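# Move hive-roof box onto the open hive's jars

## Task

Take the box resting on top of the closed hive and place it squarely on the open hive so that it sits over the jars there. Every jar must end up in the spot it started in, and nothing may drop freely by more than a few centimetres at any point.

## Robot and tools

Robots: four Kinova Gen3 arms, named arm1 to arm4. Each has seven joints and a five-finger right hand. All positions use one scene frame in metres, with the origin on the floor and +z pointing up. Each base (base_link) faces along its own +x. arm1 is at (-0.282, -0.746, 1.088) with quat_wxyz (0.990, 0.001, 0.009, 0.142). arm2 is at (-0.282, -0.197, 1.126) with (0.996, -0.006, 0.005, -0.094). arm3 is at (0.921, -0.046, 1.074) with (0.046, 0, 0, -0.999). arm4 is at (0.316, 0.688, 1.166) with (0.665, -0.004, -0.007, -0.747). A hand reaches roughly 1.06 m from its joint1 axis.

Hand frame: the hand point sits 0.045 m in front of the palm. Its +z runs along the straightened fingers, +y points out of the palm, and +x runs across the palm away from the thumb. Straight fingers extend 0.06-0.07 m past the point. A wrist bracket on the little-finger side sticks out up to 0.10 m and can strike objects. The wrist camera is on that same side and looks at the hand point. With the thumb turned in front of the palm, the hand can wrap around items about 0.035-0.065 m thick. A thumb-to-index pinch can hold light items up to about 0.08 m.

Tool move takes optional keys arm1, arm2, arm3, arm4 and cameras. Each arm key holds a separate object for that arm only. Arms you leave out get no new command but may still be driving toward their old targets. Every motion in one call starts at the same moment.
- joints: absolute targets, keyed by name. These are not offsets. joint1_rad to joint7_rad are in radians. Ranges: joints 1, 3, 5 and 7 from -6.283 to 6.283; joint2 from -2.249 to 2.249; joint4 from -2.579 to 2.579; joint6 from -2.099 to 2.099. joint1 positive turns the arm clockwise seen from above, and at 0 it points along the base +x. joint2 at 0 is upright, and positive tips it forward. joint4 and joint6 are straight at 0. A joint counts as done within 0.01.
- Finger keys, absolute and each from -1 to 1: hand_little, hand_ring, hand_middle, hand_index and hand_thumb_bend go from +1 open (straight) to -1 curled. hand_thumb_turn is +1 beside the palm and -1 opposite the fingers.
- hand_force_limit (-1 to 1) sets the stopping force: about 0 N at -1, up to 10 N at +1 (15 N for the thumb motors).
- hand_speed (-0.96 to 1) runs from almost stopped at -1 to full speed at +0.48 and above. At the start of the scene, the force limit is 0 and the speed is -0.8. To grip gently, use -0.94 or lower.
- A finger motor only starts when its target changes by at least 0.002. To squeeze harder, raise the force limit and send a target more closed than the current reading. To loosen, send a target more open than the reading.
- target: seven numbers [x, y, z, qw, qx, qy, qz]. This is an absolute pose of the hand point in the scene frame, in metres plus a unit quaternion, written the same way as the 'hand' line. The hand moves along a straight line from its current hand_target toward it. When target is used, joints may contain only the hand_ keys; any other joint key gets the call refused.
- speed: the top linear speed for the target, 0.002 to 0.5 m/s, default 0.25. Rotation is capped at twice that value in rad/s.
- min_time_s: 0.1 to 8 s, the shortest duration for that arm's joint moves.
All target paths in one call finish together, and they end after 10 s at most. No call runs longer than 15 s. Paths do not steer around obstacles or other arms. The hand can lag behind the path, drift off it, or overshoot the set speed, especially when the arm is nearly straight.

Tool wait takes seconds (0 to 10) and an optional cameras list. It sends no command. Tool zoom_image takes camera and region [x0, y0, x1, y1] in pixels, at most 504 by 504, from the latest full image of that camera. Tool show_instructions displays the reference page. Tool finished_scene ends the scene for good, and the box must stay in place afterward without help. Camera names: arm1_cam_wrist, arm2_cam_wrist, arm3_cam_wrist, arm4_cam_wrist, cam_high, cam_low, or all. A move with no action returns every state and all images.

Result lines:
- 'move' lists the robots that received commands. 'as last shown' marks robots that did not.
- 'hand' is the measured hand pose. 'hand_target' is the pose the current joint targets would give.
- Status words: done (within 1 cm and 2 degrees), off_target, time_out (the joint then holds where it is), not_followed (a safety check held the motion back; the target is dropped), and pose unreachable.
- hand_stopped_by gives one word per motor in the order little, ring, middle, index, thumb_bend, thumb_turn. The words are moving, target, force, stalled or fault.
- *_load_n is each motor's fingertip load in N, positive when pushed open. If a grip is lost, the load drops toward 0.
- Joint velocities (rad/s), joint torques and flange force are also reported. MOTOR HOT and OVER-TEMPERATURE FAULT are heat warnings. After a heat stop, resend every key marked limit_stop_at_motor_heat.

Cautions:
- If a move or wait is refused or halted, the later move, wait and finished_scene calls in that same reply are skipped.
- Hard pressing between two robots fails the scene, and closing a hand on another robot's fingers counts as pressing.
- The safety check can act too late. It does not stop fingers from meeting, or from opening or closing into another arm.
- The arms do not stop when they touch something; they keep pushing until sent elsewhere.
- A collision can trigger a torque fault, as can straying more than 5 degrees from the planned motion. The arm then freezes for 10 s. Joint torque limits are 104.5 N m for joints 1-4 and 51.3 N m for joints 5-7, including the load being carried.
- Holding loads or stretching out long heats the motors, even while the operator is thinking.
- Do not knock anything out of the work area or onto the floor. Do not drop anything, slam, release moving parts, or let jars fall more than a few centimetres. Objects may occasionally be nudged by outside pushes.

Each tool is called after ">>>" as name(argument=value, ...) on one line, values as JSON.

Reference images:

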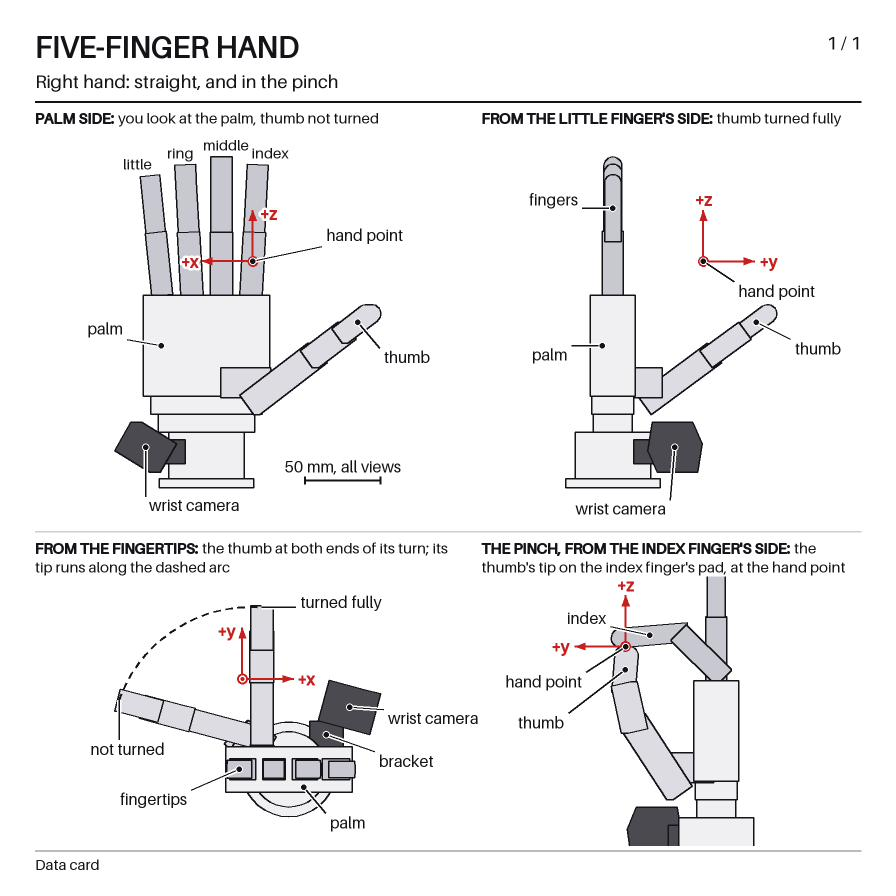

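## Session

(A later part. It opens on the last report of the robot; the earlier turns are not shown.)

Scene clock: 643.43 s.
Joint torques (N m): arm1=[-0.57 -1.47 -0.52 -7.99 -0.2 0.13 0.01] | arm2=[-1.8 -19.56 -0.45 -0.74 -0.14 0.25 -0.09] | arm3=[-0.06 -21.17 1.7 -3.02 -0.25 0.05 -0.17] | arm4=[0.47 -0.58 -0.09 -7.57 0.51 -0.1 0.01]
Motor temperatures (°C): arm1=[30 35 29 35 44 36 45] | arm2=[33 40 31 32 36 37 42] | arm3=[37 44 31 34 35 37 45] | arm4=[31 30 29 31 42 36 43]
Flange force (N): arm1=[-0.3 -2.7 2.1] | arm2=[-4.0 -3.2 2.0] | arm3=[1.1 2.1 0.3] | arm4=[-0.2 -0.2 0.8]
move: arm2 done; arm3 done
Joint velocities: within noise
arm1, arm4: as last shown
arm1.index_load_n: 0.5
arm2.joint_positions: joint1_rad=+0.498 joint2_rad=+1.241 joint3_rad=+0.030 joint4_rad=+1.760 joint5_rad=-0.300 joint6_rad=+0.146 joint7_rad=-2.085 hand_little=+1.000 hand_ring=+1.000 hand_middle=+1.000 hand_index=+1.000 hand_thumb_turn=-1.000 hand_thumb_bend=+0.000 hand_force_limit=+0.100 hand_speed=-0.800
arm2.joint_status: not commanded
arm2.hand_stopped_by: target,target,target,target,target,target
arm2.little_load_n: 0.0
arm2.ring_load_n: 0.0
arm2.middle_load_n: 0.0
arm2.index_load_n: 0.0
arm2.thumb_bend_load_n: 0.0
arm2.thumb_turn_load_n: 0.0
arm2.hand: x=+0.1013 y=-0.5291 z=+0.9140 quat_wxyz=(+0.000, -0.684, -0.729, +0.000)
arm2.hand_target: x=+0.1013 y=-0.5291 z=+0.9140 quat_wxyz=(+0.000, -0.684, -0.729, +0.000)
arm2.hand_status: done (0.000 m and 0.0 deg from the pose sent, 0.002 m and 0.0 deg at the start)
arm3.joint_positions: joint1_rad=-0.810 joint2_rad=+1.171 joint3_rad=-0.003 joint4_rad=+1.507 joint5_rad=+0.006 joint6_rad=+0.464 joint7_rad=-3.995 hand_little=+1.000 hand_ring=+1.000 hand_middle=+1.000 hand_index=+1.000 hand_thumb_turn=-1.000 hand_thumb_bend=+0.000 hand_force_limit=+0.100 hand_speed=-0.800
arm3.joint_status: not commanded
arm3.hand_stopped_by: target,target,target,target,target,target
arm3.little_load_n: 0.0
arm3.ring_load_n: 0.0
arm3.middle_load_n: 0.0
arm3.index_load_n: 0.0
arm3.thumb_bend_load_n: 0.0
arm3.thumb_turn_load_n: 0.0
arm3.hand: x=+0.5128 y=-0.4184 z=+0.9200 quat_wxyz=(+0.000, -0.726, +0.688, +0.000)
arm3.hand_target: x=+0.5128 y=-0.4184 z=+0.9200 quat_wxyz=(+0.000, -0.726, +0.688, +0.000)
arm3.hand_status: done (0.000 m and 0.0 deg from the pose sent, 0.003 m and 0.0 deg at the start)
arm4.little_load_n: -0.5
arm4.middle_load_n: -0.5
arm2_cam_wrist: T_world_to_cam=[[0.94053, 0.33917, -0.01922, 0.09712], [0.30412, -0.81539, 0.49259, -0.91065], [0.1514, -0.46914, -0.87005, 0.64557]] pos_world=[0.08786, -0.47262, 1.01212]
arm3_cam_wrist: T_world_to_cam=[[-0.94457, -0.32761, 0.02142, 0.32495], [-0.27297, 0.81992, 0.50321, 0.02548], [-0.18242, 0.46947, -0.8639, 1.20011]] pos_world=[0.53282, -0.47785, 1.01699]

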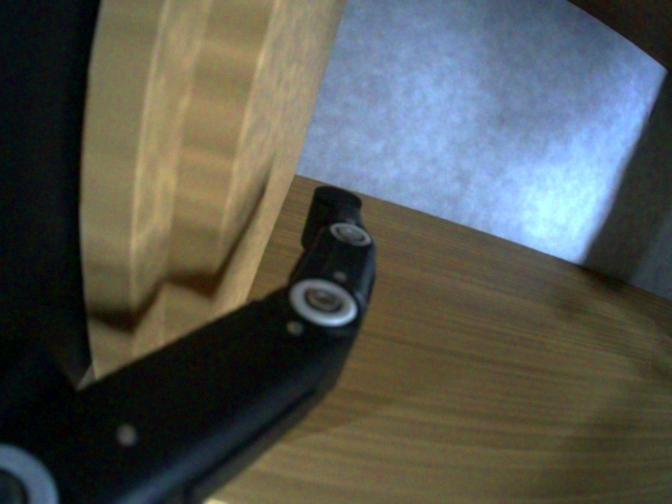

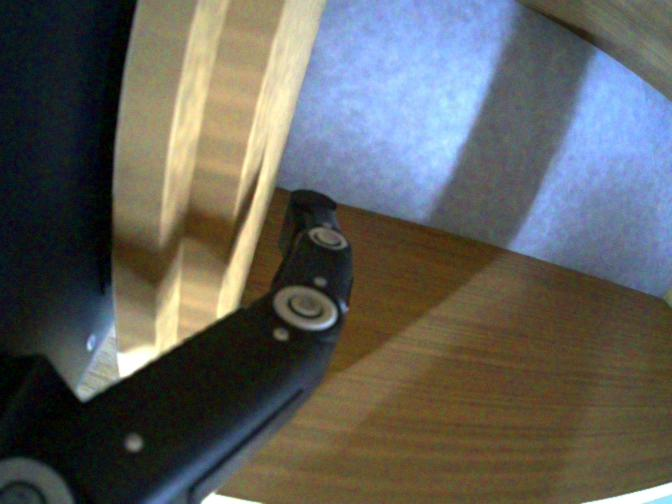

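>>> move(arm2={"target":[0.1033,-0.5290,0.914,0,0.6845,0.7290,0],"speed":0.01}, arm3={"target":[0.5108,-0.4185,0.920,0,-0.7260,0.6877,0],"speed":0.01})

>>> move(arm2={"target":[0.1048,-0.5289,0.914,0,0.6845,0.7290,0],"speed":0.01}, arm3={"target":[0.5093,-0.4186,0.920,0,-0.7260,0.6877,0],"speed":0.01}, cameras=["arm2_cam_wrist","arm3_cam_wrist"])

Scene clock: 651.43 s.
Joint torques (N m): arm1=[-0.63 -1.47 -0.64 -8.15 -0.21 0.19 0] | arm2=[-3.98 -20.84 -2.74 -3.49 -0.1 -0.54 0.16] | arm3=[-0.04 -21.25 1.71 -3.06 -0.24 0.03 -0.15] | arm4=[0.41 -0.55 -0.09 -7.56 0.51 -0.13 -0.01]
Motor temperatures (°C): arm1=[30 35 29 35 44 36 45] | arm2=[33 40 31 32 36 37 42] | arm3=[37 43 31 34 35 37 45] | arm4=[31 30 29 31 42 36 43]
Flange force (N): arm1=[-0.4 -3.1 2.8] | arm2=[-3.3 -9.8 0.0] | arm3=[1.2 2.1 0.3] | arm4=[-0.1 -0.3 0.7]
move: arm2 done; arm3 done
Joint velocities: within noise
arm1, arm4: as last shown
arm1.index_load_n: 0.0
arm2.joint_positions: joint1_rad=+0.494 joint2_rad=+1.242 joint3_rad=+0.031 joint4_rad=+1.756 joint5_rad=-0.301 joint6_rad=+0.150 joint7_rad=-2.088 hand_little=+1.000 hand_ring=+1.000 hand_middle=+1.000 hand_index=+1.000 hand_thumb_turn=-1.000 hand_thumb_bend=+0.000 hand_force_limit=+0.100 hand_speed=-0.800
arm2.joint_status: not commanded
arm2.hand_stopped_by: target,target,target,target,target,target
arm2.little_load_n: 0.0
arm2.ring_load_n: 0.0
arm2.middle_load_n: 0.0
arm2.index_load_n: 0.0
arm2.thumb_bend_load_n: 0.0
arm2.thumb_turn_load_n: 0.0
arm2.hand: x=+0.1033 y=-0.5290 z=+0.9140 quat_wxyz=(+0.000, -0.685, -0.729, +0.000)
arm2.hand_target: x=+0.1033 y=-0.5290 z=+0.9140 quat_wxyz=(+0.000, -0.684, -0.729, +0.000)
arm2.hand_status: done (0.000 m and 0.0 deg from the pose sent, 0.002 m and 0.0 deg at the start)
arm3.joint_positions: joint1_rad=-0.806 joint2_rad=+1.172 joint3_rad=-0.003 joint4_rad=+1.501 joint5_rad=+0.006 joint6_rad=+0.468 joint7_rad=-3.993 hand_little=+1.000 hand_ring=+1.000 hand_middle=+1.000 hand_index=+1.000 hand_thumb_turn=-1.000 hand_thumb_bend=+0.000 hand_force_limit=+0.100 hand_speed=-0.800
arm3.joint_status: not commanded
arm3.hand_stopped_by: target,target,target,target,target,target
arm3.little_load_n: 0.0
arm3.ring_load_n: 0.0
arm3.middle_load_n: 0.0
arm3.index_load_n: 0.0
arm3.thumb_bend_load_n: 0.0
arm3.thumb_turn_load_n: 0.0
arm3.hand: x=+0.5108 y=-0.4185 z=+0.9200 quat_wxyz=(+0.000, -0.726, +0.688, +0.000)
arm3.hand_target: x=+0.5108 y=-0.4185 z=+0.9200 quat_wxyz=(+0.000, -0.726, +0.688, +0.000)
arm3.hand_status: done (0.000 m and 0.0 deg from the pose sent, 0.002 m and 0.0 deg at the start)
arm4.little_load_n: 0.0
arm4.middle_load_n: 0.0
arm4.thumb_turn_load_n: 0.5
pictures: none

Scene clock: 652.40 s.
Joint torques (N m): arm1=[-0.53 -1.51 -0.6 -7.98 -0.15 0.17 0.03] | arm2=[-6.11 -21.28 -5.25 -4.64 -0.11 -0.68 0.33] | arm3=[1.63 -21.93 3.37 -4.92 -0.01 -0.88 -0.32] | arm4=[0.46 -0.61 -0.13 -7.53 0.55 -0.13 -0.03]
Motor temperatures (°C): arm1=[30 35 29 35 44 36 45] | arm2=[33 40 31 32 36 37 42] | arm3=[37 43 31 34 35 37 45] | arm4=[31 30 29 31 42 36 43]
Flange force (N): arm1=[-0.5 -2.7 2.1] | arm2=[-4.9 -14.2 -1.1] | arm3=[0.2 -2.8 -1.1] | arm4=[-0.3 -0.4 0.6]
move: arm2 done; arm3 done
Joint velocities: within noise
arm1, arm4: as last shown
arm2.joint_positions: joint1_rad=+0.491 joint2_rad=+1.242 joint3_rad=+0.032 joint4_rad=+1.752 joint5_rad=-0.302 joint6_rad=+0.153 joint7_rad=-2.090 hand_little=+1.000 hand_ring=+1.000 hand_middle=+1.000 hand_index=+1.000 hand_thumb_turn=-1.000 hand_thumb_bend=+0.000 hand_force_limit=+0.100 hand_speed=-0.800
arm2.joint_status: not commanded
arm2.hand_stopped_by: target,target,target,target,target,target
arm2.little_load_n: 0.0
arm2.ring_load_n: 0.0
arm2.middle_load_n: 0.0
arm2.index_load_n: 0.0
arm2.thumb_bend_load_n: 0.0
arm2.thumb_turn_load_n: 0.0
arm2.hand: x=+0.1048 y=-0.5289 z=+0.9140 quat_wxyz=(+0.000, -0.685, -0.729, +0.000)
arm2.hand_target: x=+0.1048 y=-0.5289 z=+0.9140 quat_wxyz=(+0.000, -0.684, -0.729, +0.000)
arm2.hand_status: done (0.000 m and 0.0 deg from the pose sent, 0.002 m and 0.0 deg at the start)
arm3.joint_positions: joint1_rad=-0.804 joint2_rad=+1.173 joint3_rad=-0.003 joint4_rad=+1.497 joint5_rad=+0.007 joint6_rad=+0.471 joint7_rad=-3.991 hand_little=+1.000 hand_ring=+1.000 hand_middle=+1.000 hand_index=+1.000 hand_thumb_turn=-1.000 hand_thumb_bend=+0.000 hand_force_limit=+0.100 hand_speed=-0.800
arm3.joint_status: not commanded
arm3.hand_stopped_by: target,target,target,target,target,target
arm3.little_load_n: 0.0
arm3.ring_load_n: 0.0
arm3.middle_load_n: 0.5
arm3.index_load_n: 0.0
arm3.thumb_bend_load_n: 0.0
arm3.thumb_turn_load_n: 0.0
arm3.hand: x=+0.5093 y=-0.4186 z=+0.9200 quat_wxyz=(+0.000, -0.726, +0.688, +0.000)
arm3.hand_target: x=+0.5093 y=-0.4186 z=+0.9200 quat_wxyz=(+0.000, -0.726, +0.688, +0.000)
arm3.hand_status: done (0.000 m and 0.0 deg from the pose sent, 0.002 m and 0.0 deg at the start)
arm4.thumb_turn_load_n: 0.0
arm2_cam_wrist: T_world_to_cam=[[0.94054, 0.33913, -0.01931, 0.09382], [0.30412, -0.81541, 0.49256, -0.91148], [0.1513, -0.46915, -0.87006, 0.64506]] pos_world=[0.09136, -0.47242, 1.01202]
arm3_cam_wrist: T_world_to_cam=[[-0.94456, -0.32764, 0.0214, 0.32167], [-0.273, 0.81991, 0.50321, 0.02473], [-0.18242, 0.46947, -0.8639, 1.19959]] pos_world=[0.52942, -0.47806, 1.01699]

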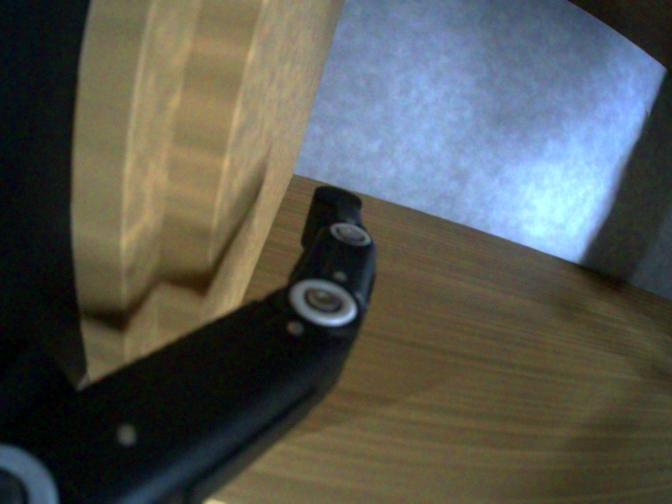

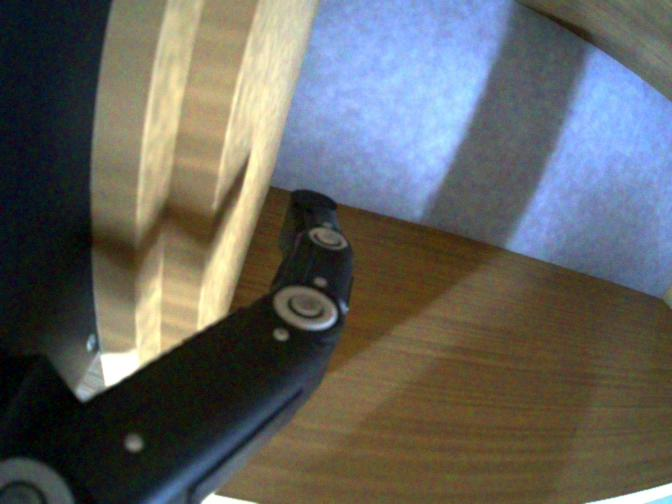

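>>> move(arm2={"joints":{"hand_index":0.1,"hand_middle":0.1,"hand_ring":0.1,"hand_little":0.1,"hand_speed":-0.9,"hand_force_limit":-0.4}}, arm3={"joints":{"hand_index":0.1,"hand_middle":0.1,"hand_ring":0.1,"hand_little":0.1,"hand_speed":-0.9,"hand_force_limit":-0.4}})

>>> move(arm2={"joints":{"hand_thumb_bend":-0.9,"hand_speed":-0.92,"hand_force_limit":0.8}}, arm3={"joints":{"hand_thumb_bend":-0.9,"hand_speed":-0.92,"hand_force_limit":0.8}}, cameras=["arm2_cam_wrist","arm3_cam_wrist"])

Scene clock: 663.73 s.
Joint torques (N m): arm1=[-0.61 -1.49 -0.64 -8.04 -0.19 0.14 0.05] | arm2=[-5.87 -23.1 -6.12 -5.15 -0.75 -0.98 -0.06] | arm3=[4.24 -24.57 6.84 -7.41 0.95 -2.44 -0.25] | arm4=[0.47 -0.6 -0.15 -7.58 0.52 -0.09 -0.01]
Motor temperatures (°C): arm1=[30 35 29 35 44 36 45] | arm2=[33 40 31 32 36 37 42] | arm3=[37 43 31 34 35 37 45] | arm4=[31 30 29 31 42 36 43]
Flange force (N): arm1=[-0.4 -2.9 2.2] | arm2=[-5.8 -14.0 1.8] | arm3=[1.8 -8.4 0.4] | arm4=[-0.3 -0.4 0.9]
move: arm2 off_target; arm3 off_target
Joint velocities: within noise
arm1, arm4: as last shown
arm1.little_load_n: -0.5
arm2.joint_positions: joint1_rad=+0.491 joint2_rad=+1.242 joint3_rad=+0.032 joint4_rad=+1.752 joint5_rad=-0.302 joint6_rad=+0.153 joint7_rad=-2.090 hand_little=+0.825 hand_ring=+0.853 hand_middle=+0.871 hand_index=+0.862 hand_thumb_turn=-1.000 hand_thumb_bend=+0.000 hand_force_limit=-0.400 hand_speed=-0.900
arm2.joint_status: hand_little off_target (ended at +0.825, target +0.100); hand_ring off_target (ended at +0.853, target +0.100); hand_middle off_target (ended at +0.871, target +0.100); hand_index off_target (ended at +0.862, target +0.100); the others done
arm2.hand_stopped_by: force,force,force,force,target,target
arm2.little_load_n: 4.0
arm2.ring_load_n: 4.5
arm2.middle_load_n: 2.0
arm2.index_load_n: 2.5
arm2.thumb_bend_load_n: 0.0
arm2.thumb_turn_load_n: 0.0
arm2.hand: x=+0.1048 y=-0.5289 z=+0.9140 quat_wxyz=(+0.000, -0.685, -0.729, +0.000)
arm2.hand_target: x=+0.1048 y=-0.5289 z=+0.9140 quat_wxyz=(+0.000, -0.685, -0.729, +0.000)
arm2.hand_status: not commanded
arm3.joint_positions: joint1_rad=-0.804 joint2_rad=+1.173 joint3_rad=-0.003 joint4_rad=+1.497 joint5_rad=+0.007 joint6_rad=+0.471 joint7_rad=-3.991 hand_little=+0.835 hand_ring=+0.863 hand_middle=+0.880 hand_index=+0.862 hand_thumb_turn=-1.000 hand_thumb_bend=+0.000 hand_force_limit=-0.400 hand_speed=-0.900
arm3.joint_status: hand_little off_target (ended at +0.835, target +0.100); hand_ring off_target (ended at +0.863, target +0.100); hand_middle off_target (ended at +0.880, target +0.100); hand_index off_target (ended at +0.862, target +0.100); the others done
arm3.hand_stopped_by: force,force,force,force,target,target
arm3.little_load_n: 5.5
arm3.ring_load_n: 3.5
arm3.middle_load_n: 0.5
arm3.index_load_n: 3.0
arm3.thumb_bend_load_n: 0.0
arm3.thumb_turn_load_n: 0.0
arm3.hand: x=+0.5093 y=-0.4186 z=+0.9200 quat_wxyz=(+0.000, -0.726, +0.688, +0.000)
arm3.hand_target: x=+0.5093 y=-0.4186 z=+0.9200 quat_wxyz=(+0.000, -0.726, +0.688, +0.000)
arm3.hand_status: not commanded
pictures: none

Scene clock: 667.57 s.
Joint torques (N m): arm1=[-0.55 -1.42 -0.62 -7.96 -0.13 0.15 -0.01] | arm2=[-4.65 -23.33 -4.54 -3.83 -0.55 -0.56 -0.07] | arm3=[2.62 -23.92 4.98 -5.41 0.37 -1.24 -0.53] | arm4=[0.45 -0.65 -0.11 -7.58 0.48 -0.12 -0.02]
Motor temperatures (°C): arm1=[30 35 29 35 44 36 45] | arm2=[33 40 31 32 36 37 42] | arm3=[37 43 31 34 35 37 45] | arm4=[31 30 29 31 42 36 43]
Flange force (N): arm1=[-0.3 -3.0 2.1] | arm2=[-5.7 -10.4 4.9] | arm3=[2.1 -3.0 2.3] | arm4=[-0.4 -0.3 0.7]
move: arm2 off_target; arm3 off_target
Joint velocities: within noise
arm1, arm4: as last shown
arm1.little_load_n: 0.0
arm1.thumb_bend_load_n: -0.5
arm2.joint_positions: joint1_rad=+0.491 joint2_rad=+1.242 joint3_rad=+0.032 joint4_rad=+1.752 joint5_rad=-0.302 joint6_rad=+0.153 joint7_rad=-2.090 hand_little=+0.825 hand_ring=+0.853 hand_middle=+0.871 hand_index=+0.862 hand_thumb_turn=-1.000 hand_thumb_bend=-0.374 hand_force_limit=+0.800 hand_speed=-0.920
arm2.joint_status: hand_thumb_bend off_target (ended at -0.374, target -0.900); the others done
arm2.hand_stopped_by: force,force,force,force,force,target
arm2.little_load_n: 5.0
arm2.ring_load_n: 5.5
arm2.middle_load_n: 2.5
arm2.index_load_n: 3.5
arm2.thumb_bend_load_n: 12.5
arm2.thumb_turn_load_n: 1.0
arm2.hand: x=+0.1048 y=-0.5289 z=+0.9140 quat_wxyz=(+0.000, -0.685, -0.729, +0.000)
arm2.hand_target: x=+0.1048 y=-0.5289 z=+0.9140 quat_wxyz=(+0.000, -0.685, -0.729, +0.000)
arm2.hand_status: not commanded
arm3.joint_positions: joint1_rad=-0.804 joint2_rad=+1.173 joint3_rad=-0.003 joint4_rad=+1.497 joint5_rad=+0.007 joint6_rad=+0.471 joint7_rad=-3.991 hand_little=+0.835 hand_ring=+0.863 hand_middle=+0.881 hand_index=+0.862 hand_thumb_turn=-1.000 hand_thumb_bend=-0.369 hand_force_limit=+0.800 hand_speed=-0.920
arm3.joint_status: hand_thumb_bend off_target (ended at -0.369, target -0.900); the others done
arm3.hand_stopped_by: force,force,force,force,force,target
arm3.little_load_n: 6.5
arm3.ring_load_n: 4.5
arm3.middle_load_n: 1.5
arm3.index_load_n: 4.5
arm3.thumb_bend_load_n: 12.5
arm3.thumb_turn_load_n: 0.5
arm3.hand: x=+0.5093 y=-0.4186 z=+0.9200 quat_wxyz=(+0.000, -0.726, +0.688, +0.000)
arm3.hand_target: x=+0.5093 y=-0.4186 z=+0.9200 quat_wxyz=(+0.000, -0.726, +0.688, +0.000)
arm3.hand_status: not commanded
arm2_cam_wrist: T_world_to_cam=[[0.94054, 0.33913, -0.01931, 0.09382], [0.30412, -0.81541, 0.49256, -0.91148], [0.1513, -0.46915, -0.87006, 0.64506]] pos_world=[0.09136, -0.47242, 1.01202]
arm3_cam_wrist: T_world_to_cam=[[-0.94456, -0.32764, 0.0214, 0.32158], [-0.273, 0.81991, 0.50321, 0.0247], [-0.18242, 0.46947, -0.8639, 1.19957]] pos_world=[0.52932, -0.47806, 1.01699]

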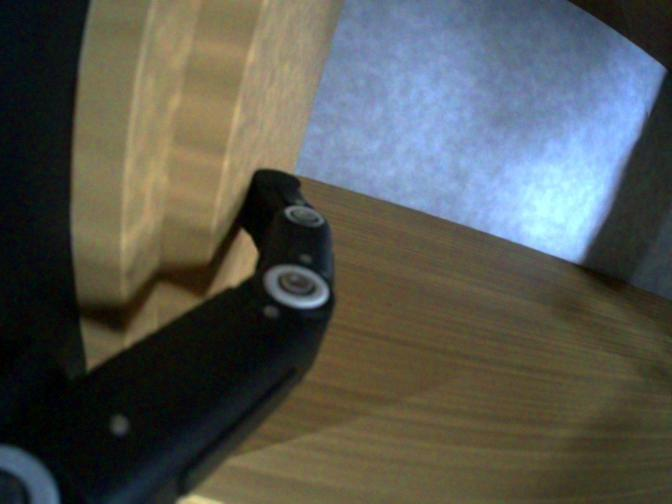

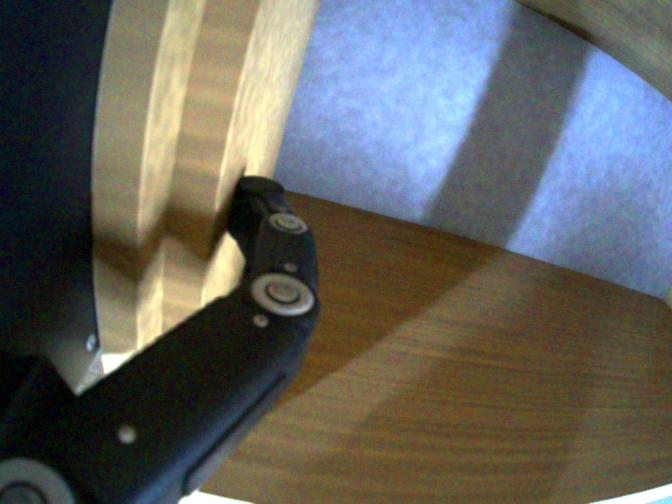

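>>> move(arm2={"target":[0.1078,-0.5287,0.914,0,0.6845,0.7290,0],"speed":0.01}, arm3={"target":[0.5058,-0.4188,0.920,0,-0.7260,0.6877,0],"speed":0.01})

>>> move(arm2={"target":[0.1078,-0.5287,0.918,0,0.6845,0.7290,0],"speed":0.01}, arm3={"target":[0.5058,-0.4188,0.924,0,-0.7260,0.6877,0],"speed":0.01}, cameras=["arm2_cam_wrist","arm3_cam_wrist"])

Scene clock: 675.20 s.
Joint torques (N m): arm1=[-0.56 -1.5 -0.58 -8.09 -0.19 0.19 0.04] | arm2=[-20.44 -25.48 -21.69 -25.16 -0.74 -7.33 1.35] | arm3=[17.78 -23.19 20.69 -23.24 3.83 -12.28 -0.45] | arm4=[0.46 -0.61 -0.08 -7.55 0.54 -0.1 0]
Motor temperatures (°C): arm1=[30 35 29 35 44 36 45] | arm2=[34 40 31 32 36 37 42] | arm3=[37 43 31 34 35 37 45] | arm4=[31 30 29 31 42 36 43]
Flange force (N): arm1=[-0.3 -2.8 2.6] | arm2=[2.4 -61.8 -29.1] | arm3=[-7.3 -52.4 -28.9] | arm4=[-0.2 -0.1 0.7]
move: arm2 done; arm3 done
Joint velocities: within noise
arm1.joint_positions: joint1_rad=+0.755 joint2_rad=-0.334 joint3_rad=-0.105 joint4_rad=+1.570 joint5_rad=-0.038 joint6_rad=+1.931 joint7_rad=-2.043 hand_little=+1.000 hand_ring=+1.000 hand_middle=+1.000 hand_index=+1.000 hand_thumb_turn=+1.000 hand_thumb_bend=+1.000 hand_force_limit=+0.000 hand_speed=-0.800
arm1.joint_status: not commanded
arm1.hand_stopped_by: target,target,target,target,target,target
arm1.little_load_n: 0.0
arm1.ring_load_n: 0.0
arm1.middle_load_n: 0.0
arm1.index_load_n: 0.0
arm1.thumb_bend_load_n: 0.0
arm1.thumb_turn_load_n: 0.0
arm1.hand: x=-0.0720 y=-0.7882 z=+1.5467 quat_wxyz=(+0.022, -0.403, -0.915, +0.004)
arm1.hand_target: x=-0.0720 y=-0.7882 z=+1.5467 quat_wxyz=(+0.022, -0.403, -0.915, +0.004)
arm1.hand_status: not commanded
arm2.joint_positions: joint1_rad=+0.485 joint2_rad=+1.243 joint3_rad=+0.035 joint4_rad=+1.745 joint5_rad=-0.304 joint6_rad=+0.160 joint7_rad=-2.093 hand_little=+0.825 hand_ring=+0.853 hand_middle=+0.871 hand_index=+0.862 hand_thumb_turn=-1.000 hand_thumb_bend=-0.374 hand_force_limit=+0.800 hand_speed=-0.920
arm2.joint_status: not commanded
arm2.hand_stopped_by: force,force,force,force,force,target
arm2.little_load_n: 4.0
arm2.ring_load_n: 3.5
arm2.middle_load_n: 1.0
arm2.index_load_n: 1.0
arm2.thumb_bend_load_n: 13.0
arm2.thumb_turn_load_n: 0.5
arm2.hand: x=+0.1077 y=-0.5287 z=+0.9140 quat_wxyz=(+0.000, -0.685, -0.729, +0.000)
arm2.hand_target: x=+0.1078 y=-0.5287 z=+0.9140 quat_wxyz=(+0.000, -0.685, -0.729, +0.000)
arm2.hand_status: done (0.000 m and 0.0 deg from the pose sent, 0.003 m and 0.0 deg at the start)
arm3.joint_positions: joint1_rad=-0.799 joint2_rad=+1.176 joint3_rad=-0.004 joint4_rad=+1.487 joint5_rad=+0.008 joint6_rad=+0.479 joint7_rad=-3.987 hand_little=+0.835 hand_ring=+0.863 hand_middle=+0.881 hand_index=+0.862 hand_thumb_turn=-1.000 hand_thumb_bend=-0.369 hand_force_limit=+0.800 hand_speed=-0.920
arm3.joint_status: not commanded
arm3.hand_stopped_by: force,force,force,force,force,target
arm3.little_load_n: 6.0
arm3.ring_load_n: 4.5
arm3.middle_load_n: 1.0
arm3.index_load_n: 4.5
arm3.thumb_bend_load_n: 10.0
arm3.thumb_turn_load_n: 1.0
arm3.hand: x=+0.5059 y=-0.4189 z=+0.9200 quat_wxyz=(+0.000, -0.726, +0.688, +0.000)
arm3.hand_target: x=+0.5058 y=-0.4188 z=+0.9200 quat_wxyz=(+0.000, -0.726, +0.688, +0.000)
arm3.hand_status: done (0.000 m and 0.0 deg from the pose sent, 0.004 m and 0.0 deg at the start)
arm4.joint_positions: joint1_rad=+0.021 joint2_rad=-0.363 joint3_rad=-0.121 joint4_rad=+1.502 joint5_rad=+0.012 joint6_rad=+1.929 joint7_rad=-2.067 hand_little=+1.000 hand_ring=+1.000 hand_middle=+1.000 hand_index=+1.000 hand_thumb_turn=+1.000 hand_thumb_bend=+1.000 hand_force_limit=+0.000 hand_speed=-0.800
arm4.joint_status: not commanded
arm4.hand_stopped_by: target,target,target,target,target,target
arm4.little_load_n: 0.0
arm4.ring_load_n: 0.0
arm4.middle_load_n: 0.0
arm4.index_load_n: 0.0
arm4.thumb_bend_load_n: 0.0
arm4.thumb_turn_load_n: 0.0
arm4.hand: x=+0.3280 y=+0.4803 z=+1.6593 quat_wxyz=(-0.024, -0.865, -0.500, +0.044)
arm4.hand_target: x=+0.3280 y=+0.4803 z=+1.6593 quat_wxyz=(-0.024, -0.865, -0.500, +0.044)
arm4.hand_status: not commanded
pictures: none

Scene clock: 676.17 s.
Joint torques (N m): arm1=[-0.58 -1.47 -0.65 -8.02 -0.17 0.17 -0.02] | arm2=[-17.61 -41.36 -18.11 -20.07 -0.83 -5.04 1.07] | arm3=[16.71 -42.87 19.72 -23.78 3.1 -9.1 -1.05] | arm4=[0.41 -0.6 -0.12 -7.56 0.51 -0.13 -0.02]
Motor temperatures (°C): arm1=[30 35 29 35 44 36 45] | arm2=[34 40 31 32 36 37 42] | arm3=[37 43 31 34 35 37 45] | arm4=[31 30 29 31 42 36 43]
Flange force (N): arm1=[-0.5 -3.1 2.3] | arm2=[-5.0 -47.9 19.0] | arm3=[-2.0 -42.8 16.6] | arm4=[-0.3 -0.4 0.7]
move: arm2 done; arm3 done
Joint velocities: within noise
arm1, arm4: as last shown
arm2.joint_positions: joint1_rad=+0.484 joint2_rad=+1.233 joint3_rad=+0.036 joint4_rad=+1.751 joint5_rad=-0.304 joint6_rad=+0.164 joint7_rad=-2.094 hand_little=+0.825 hand_ring=+0.853 hand_middle=+0.871 hand_index=+0.862 hand_thumb_turn=-1.000 hand_thumb_bend=-0.374 hand_force_limit=+0.800 hand_speed=-0.920
arm2.joint_status: not commanded
arm2.hand_stopped_by: force,force,force,force,force,target
arm2.little_load_n: 5.0
arm2.ring_load_n: 5.0
arm2.middle_load_n: 1.5
arm2.index_load_n: 2.0
arm2.thumb_bend_load_n: 12.5
arm2.thumb_turn_load_n: 1.0
arm2.hand: x=+0.1078 y=-0.5287 z=+0.9180 quat_wxyz=(+0.000, -0.685, -0.729, +0.000)
arm2.hand_target: x=+0.1078 y=-0.5287 z=+0.9180 quat_wxyz=(+0.000, -0.685, -0.729, +0.000)
arm2.hand_status: done (0.000 m and 0.0 deg from the pose sent, 0.004 m and 0.0 deg at the start)
arm3.joint_positions: joint1_rad=-0.799 joint2_rad=+1.167 joint3_rad=-0.004 joint4_rad=+1.491 joint5_rad=+0.008 joint6_rad=+0.484 joint7_rad=-3.987 hand_little=+0.835 hand_ring=+0.863 hand_middle=+0.880 hand_index=+0.862 hand_thumb_turn=-1.000 hand_thumb_bend=-0.369 hand_force_limit=+0.800 hand_speed=-0.920
arm3.joint_status: not commanded
arm3.hand_stopped_by: force,force,force,force,force,target
arm3.little_load_n: 5.0
arm3.ring_load_n: 3.5
arm3.middle_load_n: 0.0
arm3.index_load_n: 3.0
arm3.thumb_bend_load_n: 11.0
arm3.thumb_turn_load_n: 1.0
arm3.hand: x=+0.5057 y=-0.4187 z=+0.9240 quat_wxyz=(+0.000, -0.726, +0.688, +0.000)
arm3.hand_target: x=+0.5058 y=-0.4188 z=+0.9240 quat_wxyz=(+0.000, -0.726, +0.688, +0.000)
arm3.hand_status: done (0.000 m and 0.0 deg from the pose sent, 0.004 m and 0.0 deg at the start)
arm2_cam_wrist: T_world_to_cam=[[0.94054, 0.33913, -0.01931, 0.09101], [0.30412, -0.81541, 0.49256, -0.9142], [0.1513, -0.46915, -0.87006, 0.64818]] pos_world=[0.09436, -0.47222, 1.01602]
arm3_cam_wrist: T_world_to_cam=[[-0.94457, -0.3276, 0.0215, 0.31808], [-0.27288, 0.81986, 0.50335, 0.0216], [-0.18252, 0.46958, -0.86382, 1.20246]] pos_world=[0.52582, -0.47815, 1.02099]

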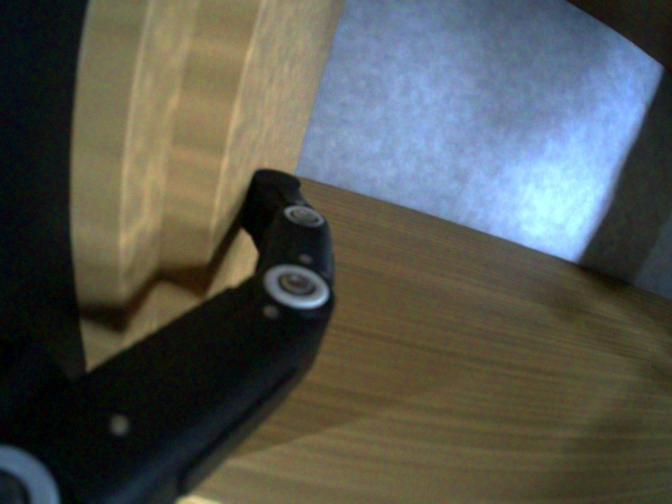

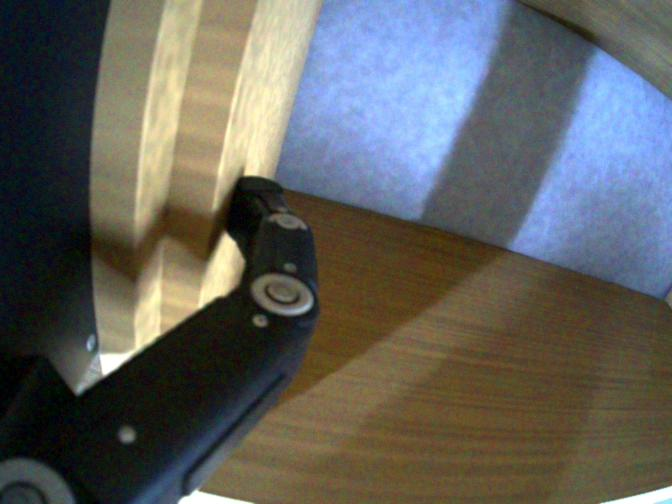

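>>> wait(seconds=0.2, cameras=["cam_high","cam_low"])

>>> zoom_image(camera="cam_low", region=[250, 330, 430, 380])

>>> zoom_image(camera="cam_high", region=[230, 300, 430, 410])

Scene clock: 682.43 s.
Joint torques (N m): arm1=[-0.6 -1.45 -0.59 -8.01 -0.16 0.11 0.02] | arm2=[-17.6 -41.31 -18.06 -19.91 -0.83 -5.01 1.04] | arm3=[16.51 -42.85 19.63 -23.82 3.13 -9.07 -1.05] | arm4=[0.42 -0.61 -0.07 -7.55 0.52 -0.1 -0.01]
Motor temperatures (°C): arm1=[30 35 29 35 44 36 45] | arm2=[34 41 31 32 36 37 42] | arm3=[37 45 31 35 35 37 45] | arm4=[31 30 29 31 42 36 43]
Flange force (N): arm1=[-0.2 -2.9 2.1] | arm2=[-5.3 -47.7 19.1] | arm3=[-2.4 -42.7 16.5] | arm4=[-0.3 -0.1 0.7]
Joint velocities: within noise
arm1.joint_positions: joint1_rad=+0.755 joint2_rad=-0.334 joint3_rad=-0.105 joint4_rad=+1.570 joint5_rad=-0.038 joint6_rad=+1.931 joint7_rad=-2.043 hand_little=+1.000 hand_ring=+1.000 hand_middle=+1.000 hand_index=+1.000 hand_thumb_turn=+1.000 hand_thumb_bend=+1.000 hand_force_limit=+0.000 hand_speed=-0.800
arm1.joint_status: not commanded
arm1.hand_stopped_by: target,target,target,target,target,target
arm1.little_load_n: 0.0
arm1.ring_load_n: 0.0
arm1.middle_load_n: 0.0
arm1.index_load_n: 0.0
arm1.thumb_bend_load_n: 0.0
arm1.thumb_turn_load_n: -0.5
arm1.hand: x=-0.0720 y=-0.7882 z=+1.5467 quat_wxyz=(+0.022, -0.403, -0.915, +0.004)
arm1.hand_target: x=-0.0720 y=-0.7882 z=+1.5467 quat_wxyz=(+0.022, -0.403, -0.915, +0.004)
arm1.hand_status: not commanded
arm2.joint_positions: joint1_rad=+0.484 joint2_rad=+1.233 joint3_rad=+0.036 joint4_rad=+1.751 joint5_rad=-0.304 joint6_rad=+0.164 joint7_rad=-2.094 hand_little=+0.825 hand_ring=+0.853 hand_middle=+0.871 hand_index=+0.862 hand_thumb_turn=-1.000 hand_thumb_bend=-0.374 hand_force_limit=+0.800 hand_speed=-0.920
arm2.joint_status: not commanded
arm2.hand_stopped_by: force,force,force,force,force,target
arm2.little_load_n: 5.0
arm2.ring_load_n: 5.0
arm2.middle_load_n: 1.5
arm2.index_load_n: 2.0
arm2.thumb_bend_load_n: 12.5
arm2.thumb_turn_load_n: 1.0
arm2.hand: x=+0.1078 y=-0.5287 z=+0.9180 quat_wxyz=(+0.000, -0.685, -0.729, +0.000)
arm2.hand_target: x=+0.1078 y=-0.5287 z=+0.9180 quat_wxyz=(+0.000, -0.685, -0.729, +0.000)
arm2.hand_status: done (0.000 m and 0.0 deg from the pose sent, 0.004 m and 0.0 deg at the start)
arm3.joint_positions: joint1_rad=-0.799 joint2_rad=+1.167 joint3_rad=-0.004 joint4_rad=+1.491 joint5_rad=+0.008 joint6_rad=+0.484 joint7_rad=-3.987 hand_little=+0.835 hand_ring=+0.863 hand_middle=+0.880 hand_index=+0.862 hand_thumb_turn=-1.000 hand_thumb_bend=-0.369 hand_force_limit=+0.800 hand_speed=-0.920
arm3.joint_status: not commanded
arm3.hand_stopped_by: force,force,force,force,force,target
arm3.little_load_n: 5.0
arm3.ring_load_n: 3.5
arm3.middle_load_n: 0.0
arm3.index_load_n: 3.0
arm3.thumb_bend_load_n: 11.0
arm3.thumb_turn_load_n: 1.0
arm3.hand: x=+0.5058 y=-0.4188 z=+0.9240 quat_wxyz=(+0.000, -0.726, +0.688, +0.000)
arm3.hand_target: x=+0.5058 y=-0.4188 z=+0.9240 quat_wxyz=(+0.000, -0.726, +0.688, +0.000)
arm3.hand_status: done (0.000 m and 0.0 deg from the pose sent, 0.004 m and 0.0 deg at the start)
arm4.joint_positions: joint1_rad=+0.021 joint2_rad=-0.363 joint3_rad=-0.121 joint4_rad=+1.502 joint5_rad=+0.012 joint6_rad=+1.929 joint7_rad=-2.067 hand_little=+1.000 hand_ring=+1.000 hand_middle=+1.000 hand_index=+1.000 hand_thumb_turn=+1.000 hand_thumb_bend=+1.000 hand_force_limit=+0.000 hand_speed=-0.800
arm4.joint_status: not commanded
arm4.hand_stopped_by: target,target,target,target,target,target
arm4.little_load_n: -0.5
arm4.ring_load_n: 0.0
arm4.middle_load_n: 0.0
arm4.index_load_n: 0.0
arm4.thumb_bend_load_n: 0.0
arm4.thumb_turn_load_n: 0.0
arm4.hand: x=+0.3280 y=+0.4803 z=+1.6593 quat_wxyz=(-0.024, -0.865, -0.500, +0.044)
arm4.hand_target: x=+0.3280 y=+0.4803 z=+1.6593 quat_wxyz=(-0.024, -0.865, -0.500, +0.044)
arm4.hand_status: not commanded
wait: 0.20 s; at rest from the start

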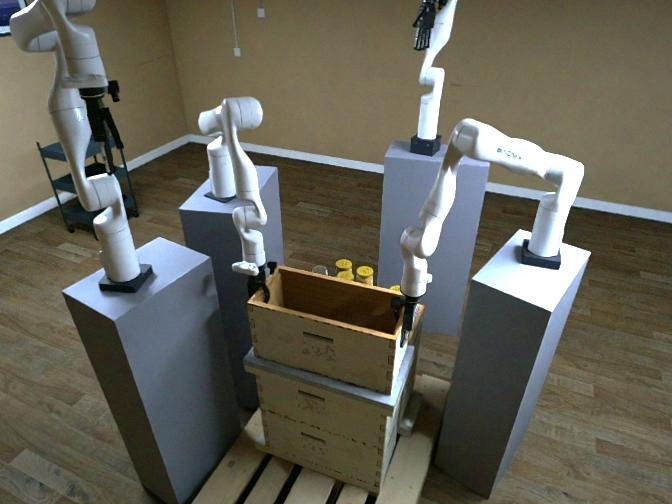

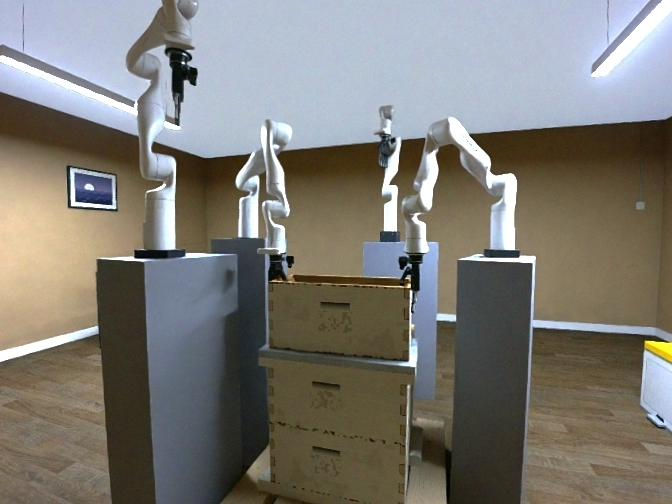

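Scaled by 2.800 from the camera's image (finer frame: 960x720).

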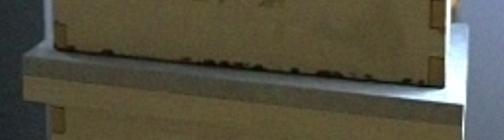

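Scaled by 2.520 from the camera's image (finer frame: 960x720).

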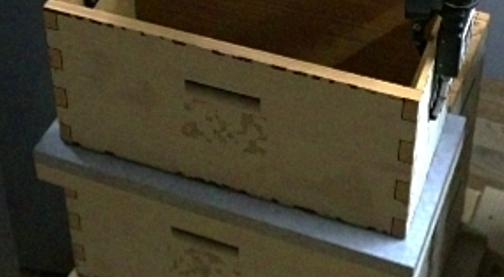

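>>> move(arm2={"target":[0.1078,-0.5287,0.930,0,0.6845,0.7290,0],"speed":0.015}, arm3={"target":[0.5058,-0.4188,0.936,0,-0.7260,0.6877,0],"speed":0.015}, cameras=["arm2_cam_wrist","arm3_cam_wrist","cam_low","cam_high"])

>>> zoom_image(camera="cam_low", region=[240, 240, 440, 400])

Scene clock: 688.17 s.
Joint torques (N m): arm1=[-0.49 -1.48 -0.6 -8.07 -0.18 0.18 0.04] | arm2=[-17.73 -41 -18.03 -20.24 -0.95 -5.06 1.05] | arm3=[16.68 -42.54 19.67 -24.08 3.29 -9.16 -0.98] | arm4=[0.45 -0.62 -0.07 -7.6 0.51 -0.12 -0.02]
Motor temperatures (°C): arm1=[30 35 29 35 44 36 45] | arm2=[34 41 31 32 36 37 42] | arm3=[37 46 31 35 35 37 45] | arm4=[31 30 29 31 42 36 43]
Flange force (N): arm1=[-0.3 -2.8 2.5] | arm2=[-5.2 -48.0 19.1] | arm3=[-2.3 -43.2 16.6] | arm4=[-0.2 -0.2 0.8]
move: arm2 done; arm3 done
Joint velocities: within noise
arm1, arm4: as last shown
arm1.thumb_turn_load_n: 0.0
arm2.joint_positions: joint1_rad=+0.481 joint2_rad=+1.205 joint3_rad=+0.041 joint4_rad=+1.766 joint5_rad=-0.304 joint6_rad=+0.178 joint7_rad=-2.095 hand_little=+0.825 hand_ring=+0.853 hand_middle=+0.871 hand_index=+0.862 hand_thumb_turn=-1.000 hand_thumb_bend=-0.374 hand_force_limit=+0.800 hand_speed=-0.920
arm2.joint_status: not commanded
arm2.hand_stopped_by: force,force,force,force,force,target
arm2.little_load_n: 5.0
arm2.ring_load_n: 5.0
arm2.middle_load_n: 1.5
arm2.index_load_n: 2.0
arm2.thumb_bend_load_n: 12.5
arm2.thumb_turn_load_n: 1.0
arm2.hand: x=+0.1078 y=-0.5287 z=+0.9300 quat_wxyz=(+0.000, -0.684, -0.729, +0.000)
arm2.hand_target: x=+0.1078 y=-0.5287 z=+0.9300 quat_wxyz=(+0.000, -0.685, -0.729, +0.000)
arm2.hand_status: done (0.000 m and 0.0 deg from the pose sent, 0.012 m and 0.0 deg at the start)
arm3.joint_positions: joint1_rad=-0.799 joint2_rad=+1.142 joint3_rad=-0.004 joint4_rad=+1.500 joint5_rad=+0.008 joint6_rad=+0.499 joint7_rad=-3.987 hand_little=+0.835 hand_ring=+0.863 hand_middle=+0.880 hand_index=+0.862 hand_thumb_turn=-1.000 hand_thumb_bend=-0.369 hand_force_limit=+0.800 hand_speed=-0.920
arm3.joint_status: not commanded
arm3.hand_stopped_by: force,force,force,force,force,target
arm3.little_load_n: 5.0
arm3.ring_load_n: 3.5
arm3.middle_load_n: 0.0
arm3.index_load_n: 3.0
arm3.thumb_bend_load_n: 11.0
arm3.thumb_turn_load_n: 1.0
arm3.hand: x=+0.5058 y=-0.4188 z=+0.9360 quat_wxyz=(+0.000, -0.726, +0.688, +0.000)
arm3.hand_target: x=+0.5058 y=-0.4188 z=+0.9360 quat_wxyz=(+0.000, -0.726, +0.688, +0.000)
arm3.hand_status: done (0.000 m and 0.0 deg from the pose sent, 0.012 m and 0.0 deg at the start)
arm4.little_load_n: 0.0
pictures: arm2_cam_wrist, arm3_cam_wrist, cam_high, cam_low
arm2_cam_wrist: T_world_to_cam=[[0.94053, 0.33917, -0.01922, 0.09118], [0.30412, -0.81539, 0.49259, -0.92013], [0.1514, -0.46914, -0.87005, 0.6586]] pos_world=[0.09436, -0.47222, 1.02802]
arm3_cam_wrist: T_world_to_cam=[[-0.94457, -0.32761, 0.02142, 0.31786], [-0.27297, 0.81992, 0.50321, 0.01585], [-0.18242, 0.46947, -0.8639, 1.21285]] pos_world=[0.52582, -0.47825, 1.03299]

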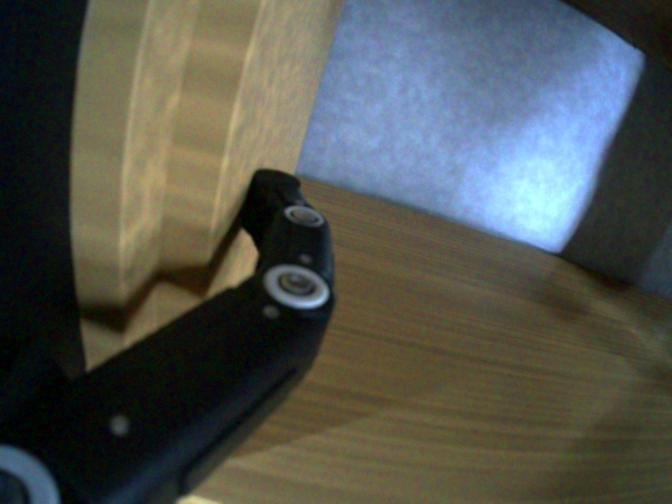

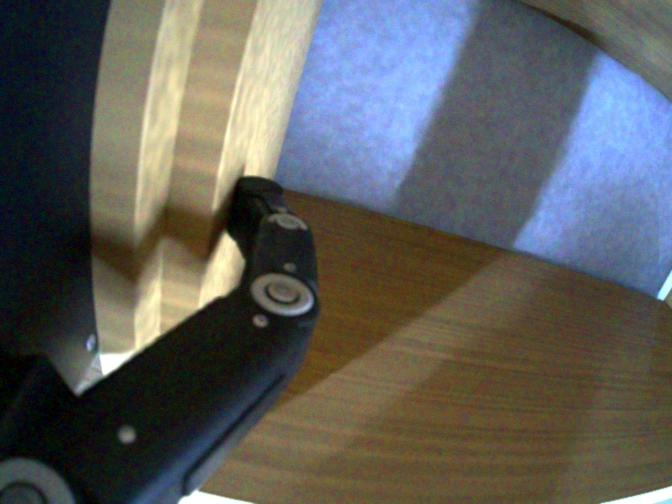

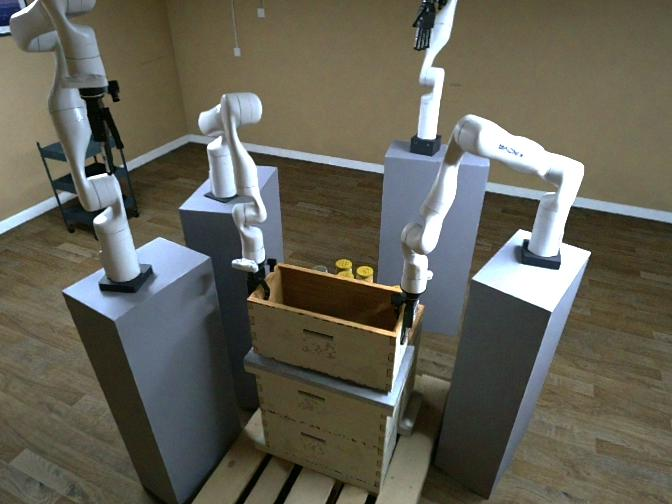

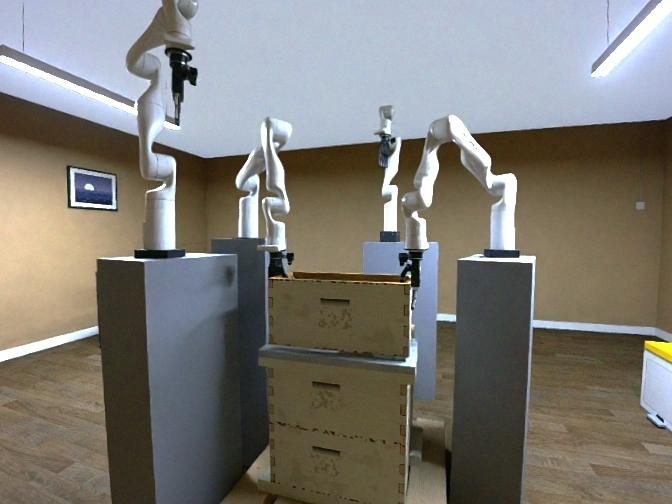

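Scaled by 2.520 from the camera's image (finer frame: 960x720).

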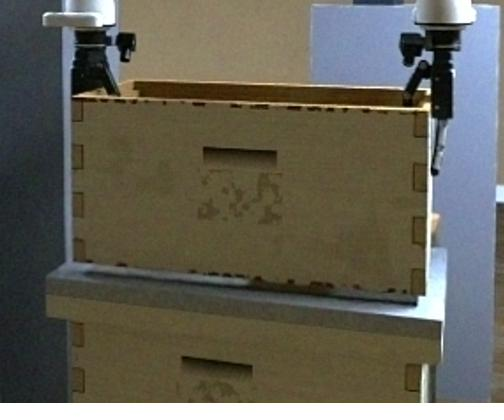

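>>> move(arm2={"target":[0.1078,-0.5287,1.000,0,0.6845,0.7290,0],"speed":0.04}, arm3={"target":[0.5058,-0.4188,1.006,0,-0.7260,0.6877,0],"speed":0.04})

>>> move(arm2={"target":[0.1078,-0.5287,1.070,0,0.6845,0.7290,0],"speed":0.04}, arm3={"target":[0.5058,-0.4188,1.076,0,-0.7260,0.6877,0],"speed":0.04}, cameras=["arm2_cam_wrist","arm3_cam_wrist","cam_low","cam_high"])

Scene clock: 696.97 s.
Joint torques (N m): arm1=[-0.58 -1.5 -0.58 -7.97 -0.17 0.1 0.03] | arm2=[-19.03 -39.23 -18.47 -22.61 -2.24 -5.44 1.07] | arm3=[17.66 -40.61 20.14 -26.14 4.45 -9.84 -0.91] | arm4=[0.44 -0.58 -0.08 -7.57 0.51 -0.12 0]
Motor temperatures (°C): arm1=[30 35 29 35 44 36 45] | arm2=[34 42 31 32 36 37 42] | arm3=[37 47 31 35 35 38 45] | arm4=[31 30 29 31 42 36 43]
Flange force (N): arm1=[-0.4 -2.7 1.9] | arm2=[-5.9 -51.2 19.4] | arm3=[-3.0 -46.6 16.6] | arm4=[-0.2 -0.2 0.7]
move: arm2 done; arm3 done
Joint velocities: within noise
arm1, arm4: as last shown
arm2.joint_positions: joint1_rad=+0.459 joint2_rad=+1.040 joint3_rad=+0.077 joint4_rad=+1.834 joint5_rad=-0.297 joint6_rad=+0.279 joint7_rad=-2.105 hand_little=+0.825 hand_ring=+0.853 hand_middle=+0.871 hand_index=+0.862 hand_thumb_turn=-1.000 hand_thumb_bend=-0.374 hand_force_limit=+0.800 hand_speed=-0.920
arm2.joint_status: not commanded
arm2.hand_stopped_by: force,force,force,force,force,target
arm2.little_load_n: 5.5
arm2.ring_load_n: 5.0
arm2.middle_load_n: 1.0
arm2.index_load_n: 1.5
arm2.thumb_bend_load_n: 12.5
arm2.thumb_turn_load_n: 1.0
arm2.hand: x=+0.1078 y=-0.5287 z=+1.0000 quat_wxyz=(+0.000, -0.684, -0.729, +0.000)
arm2.hand_target: x=+0.1078 y=-0.5287 z=+1.0000 quat_wxyz=(+0.000, -0.685, -0.729, +0.000)
arm2.hand_status: done (0.000 m and 0.0 deg from the pose sent, 0.070 m and 0.0 deg at the start)
arm3.joint_positions: joint1_rad=-0.799 joint2_rad=+1.000 joint3_rad=-0.004 joint4_rad=+1.535 joint5_rad=+0.006 joint6_rad=+0.606 joint7_rad=-3.986 hand_little=+0.835 hand_ring=+0.863 hand_middle=+0.880 hand_index=+0.862 hand_thumb_turn=-1.000 hand_thumb_bend=-0.369 hand_force_limit=+0.800 hand_speed=-0.920
arm3.joint_status: not commanded
arm3.hand_stopped_by: force,force,force,force,force,target
arm3.little_load_n: 5.0
arm3.ring_load_n: 3.0
arm3.middle_load_n: 0.0
arm3.index_load_n: 3.0
arm3.thumb_bend_load_n: 11.0
arm3.thumb_turn_load_n: 1.0
arm3.hand: x=+0.5058 y=-0.4188 z=+1.0060 quat_wxyz=(+0.000, -0.726, +0.688, +0.000)
arm3.hand_target: x=+0.5058 y=-0.4188 z=+1.0060 quat_wxyz=(+0.000, -0.726, +0.688, +0.000)
arm3.hand_status: done (0.000 m and 0.0 deg from the pose sent, 0.070 m and 0.0 deg at the start)
arm4.little_load_n: -0.5
pictures: none

Scene clock: 699.20 s.
Joint torques (N m): arm1=[-0.56 -1.47 -0.62 -8.06 -0.18 0.18 0.02] | arm2=[-20.29 -36.94 -18.2 -25.03 -4 -6.01 1.11] | arm3=[18.73 -38.18 20.41 -27.87 5.9 -10.4 -0.89] | arm4=[0.45 -0.58 -0.19 -7.52 0.52 -0.15 0.02]
Motor temperatures (°C): arm1=[30 35 29 35 44 36 45] | arm2=[34 42 31 32 36 37 42] | arm3=[37 48 32 35 35 38 45] | arm4=[31 30 29 31 42 36 43]
Flange force (N): arm1=[-0.4 -2.9 2.4] | arm2=[-6.5 -54.4 19.7] | arm3=[-3.4 -50.1 16.9] | arm4=[-0.3 -0.4 0.5]
move: arm2 done; arm3 done
Joint velocities: within noise
arm1, arm4: as last shown
arm2.joint_positions: joint1_rad=+0.430 joint2_rad=+0.879 joint3_rad=+0.125 joint4_rad=+1.865 joint5_rad=-0.278 joint6_rad=+0.414 joint7_rad=-2.124 hand_little=+0.825 hand_ring=+0.853 hand_middle=+0.871 hand_index=+0.862 hand_thumb_turn=-1.000 hand_thumb_bend=-0.374 hand_force_limit=+0.800 hand_speed=-0.920
arm2.joint_status: not commanded
arm2.hand_stopped_by: force,force,force,force,force,target
arm2.little_load_n: 5.0
arm2.ring_load_n: 4.5
arm2.middle_load_n: 1.0
arm2.index_load_n: 1.0
arm2.thumb_bend_load_n: 13.0
arm2.thumb_turn_load_n: 1.0
arm2.hand: x=+0.1078 y=-0.5287 z=+1.0700 quat_wxyz=(+0.000, -0.685, -0.729, +0.000)
arm2.hand_target: x=+0.1078 y=-0.5287 z=+1.0700 quat_wxyz=(+0.000, -0.685, -0.729, +0.000)
arm2.hand_status: done (0.000 m and 0.0 deg from the pose sent, 0.070 m and 0.0 deg at the start)
arm3.joint_positions: joint1_rad=-0.800 joint2_rad=+0.870 joint3_rad=-0.003 joint4_rad=+1.533 joint5_rad=+0.003 joint6_rad=+0.738 joint7_rad=-3.984 hand_little=+0.835 hand_ring=+0.863 hand_middle=+0.880 hand_index=+0.862 hand_thumb_turn=-1.000 hand_thumb_bend=-0.369 hand_force_limit=+0.800 hand_speed=-0.920
arm3.joint_status: not commanded
arm3.hand_stopped_by: force,force,force,force,force,target
arm3.little_load_n: 4.5
arm3.ring_load_n: 2.5
arm3.middle_load_n: 0.0
arm3.index_load_n: 3.0
arm3.thumb_bend_load_n: 11.0
arm3.thumb_turn_load_n: 1.0
arm3.hand: x=+0.5058 y=-0.4188 z=+1.0760 quat_wxyz=(+0.000, -0.726, +0.688, +0.000)
arm3.hand_target: x=+0.5058 y=-0.4188 z=+1.0760 quat_wxyz=(+0.000, -0.726, +0.688, +0.000)
arm3.hand_status: done (0.000 m and 0.0 deg from the pose sent, 0.070 m and 0.0 deg at the start)
arm4.little_load_n: 0.0
pictures: arm2_cam_wrist, arm3_cam_wrist, cam_high, cam_low
arm2_cam_wrist: T_world_to_cam=[[0.94053, 0.33917, -0.01922, 0.09387], [0.30412, -0.81539, 0.49259, -0.98909], [0.1514, -0.46914, -0.87005, 0.78041]] pos_world=[0.09436, -0.47222, 1.16802]
arm3_cam_wrist: T_world_to_cam=[[-0.94459, -0.32753, 0.02147, 0.31486], [-0.27288, 0.81995, 0.50321, -0.05463], [-0.18242, 0.46947, -0.8639, 1.33379]] pos_world=[0.52582, -0.47825, 1.17299]

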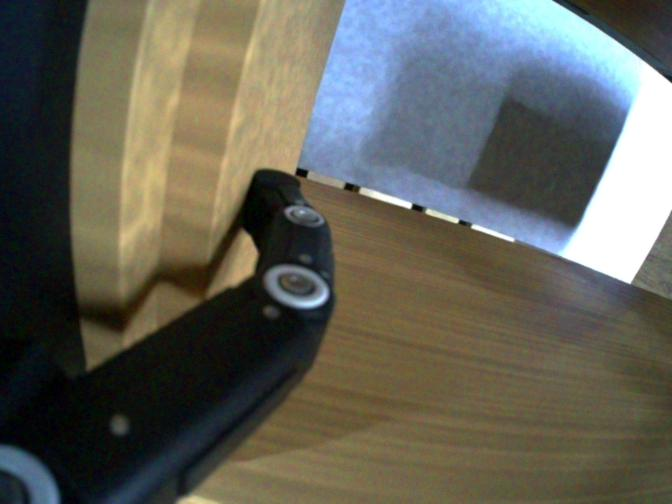

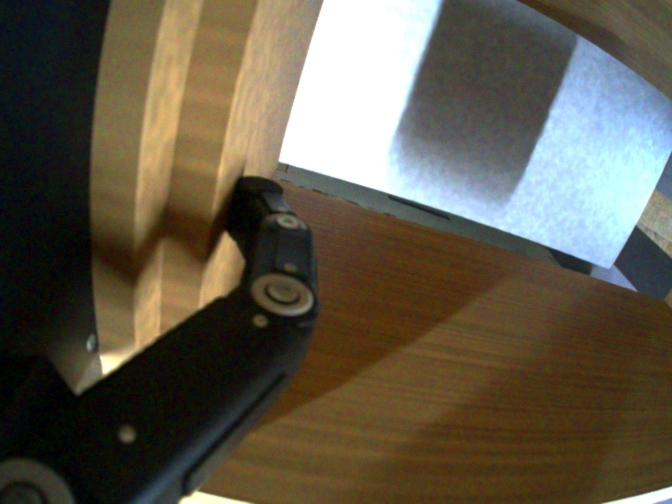

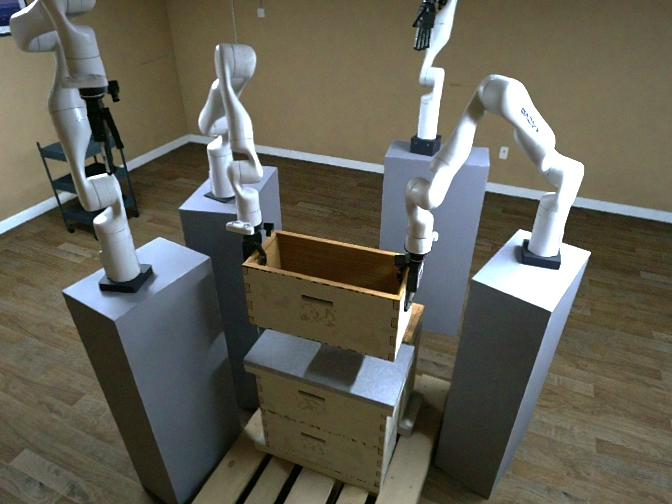

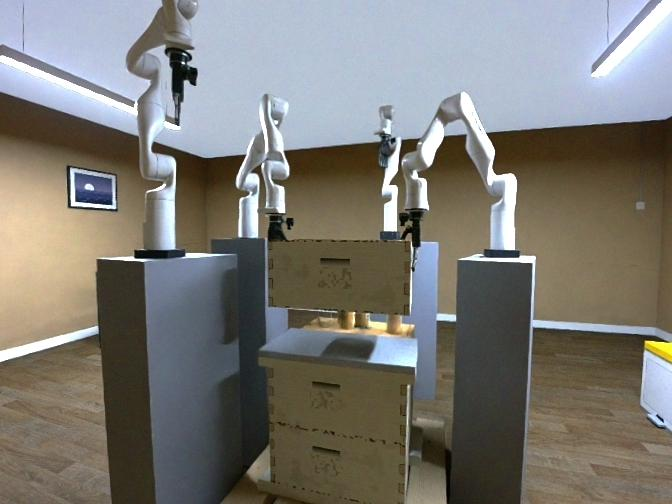

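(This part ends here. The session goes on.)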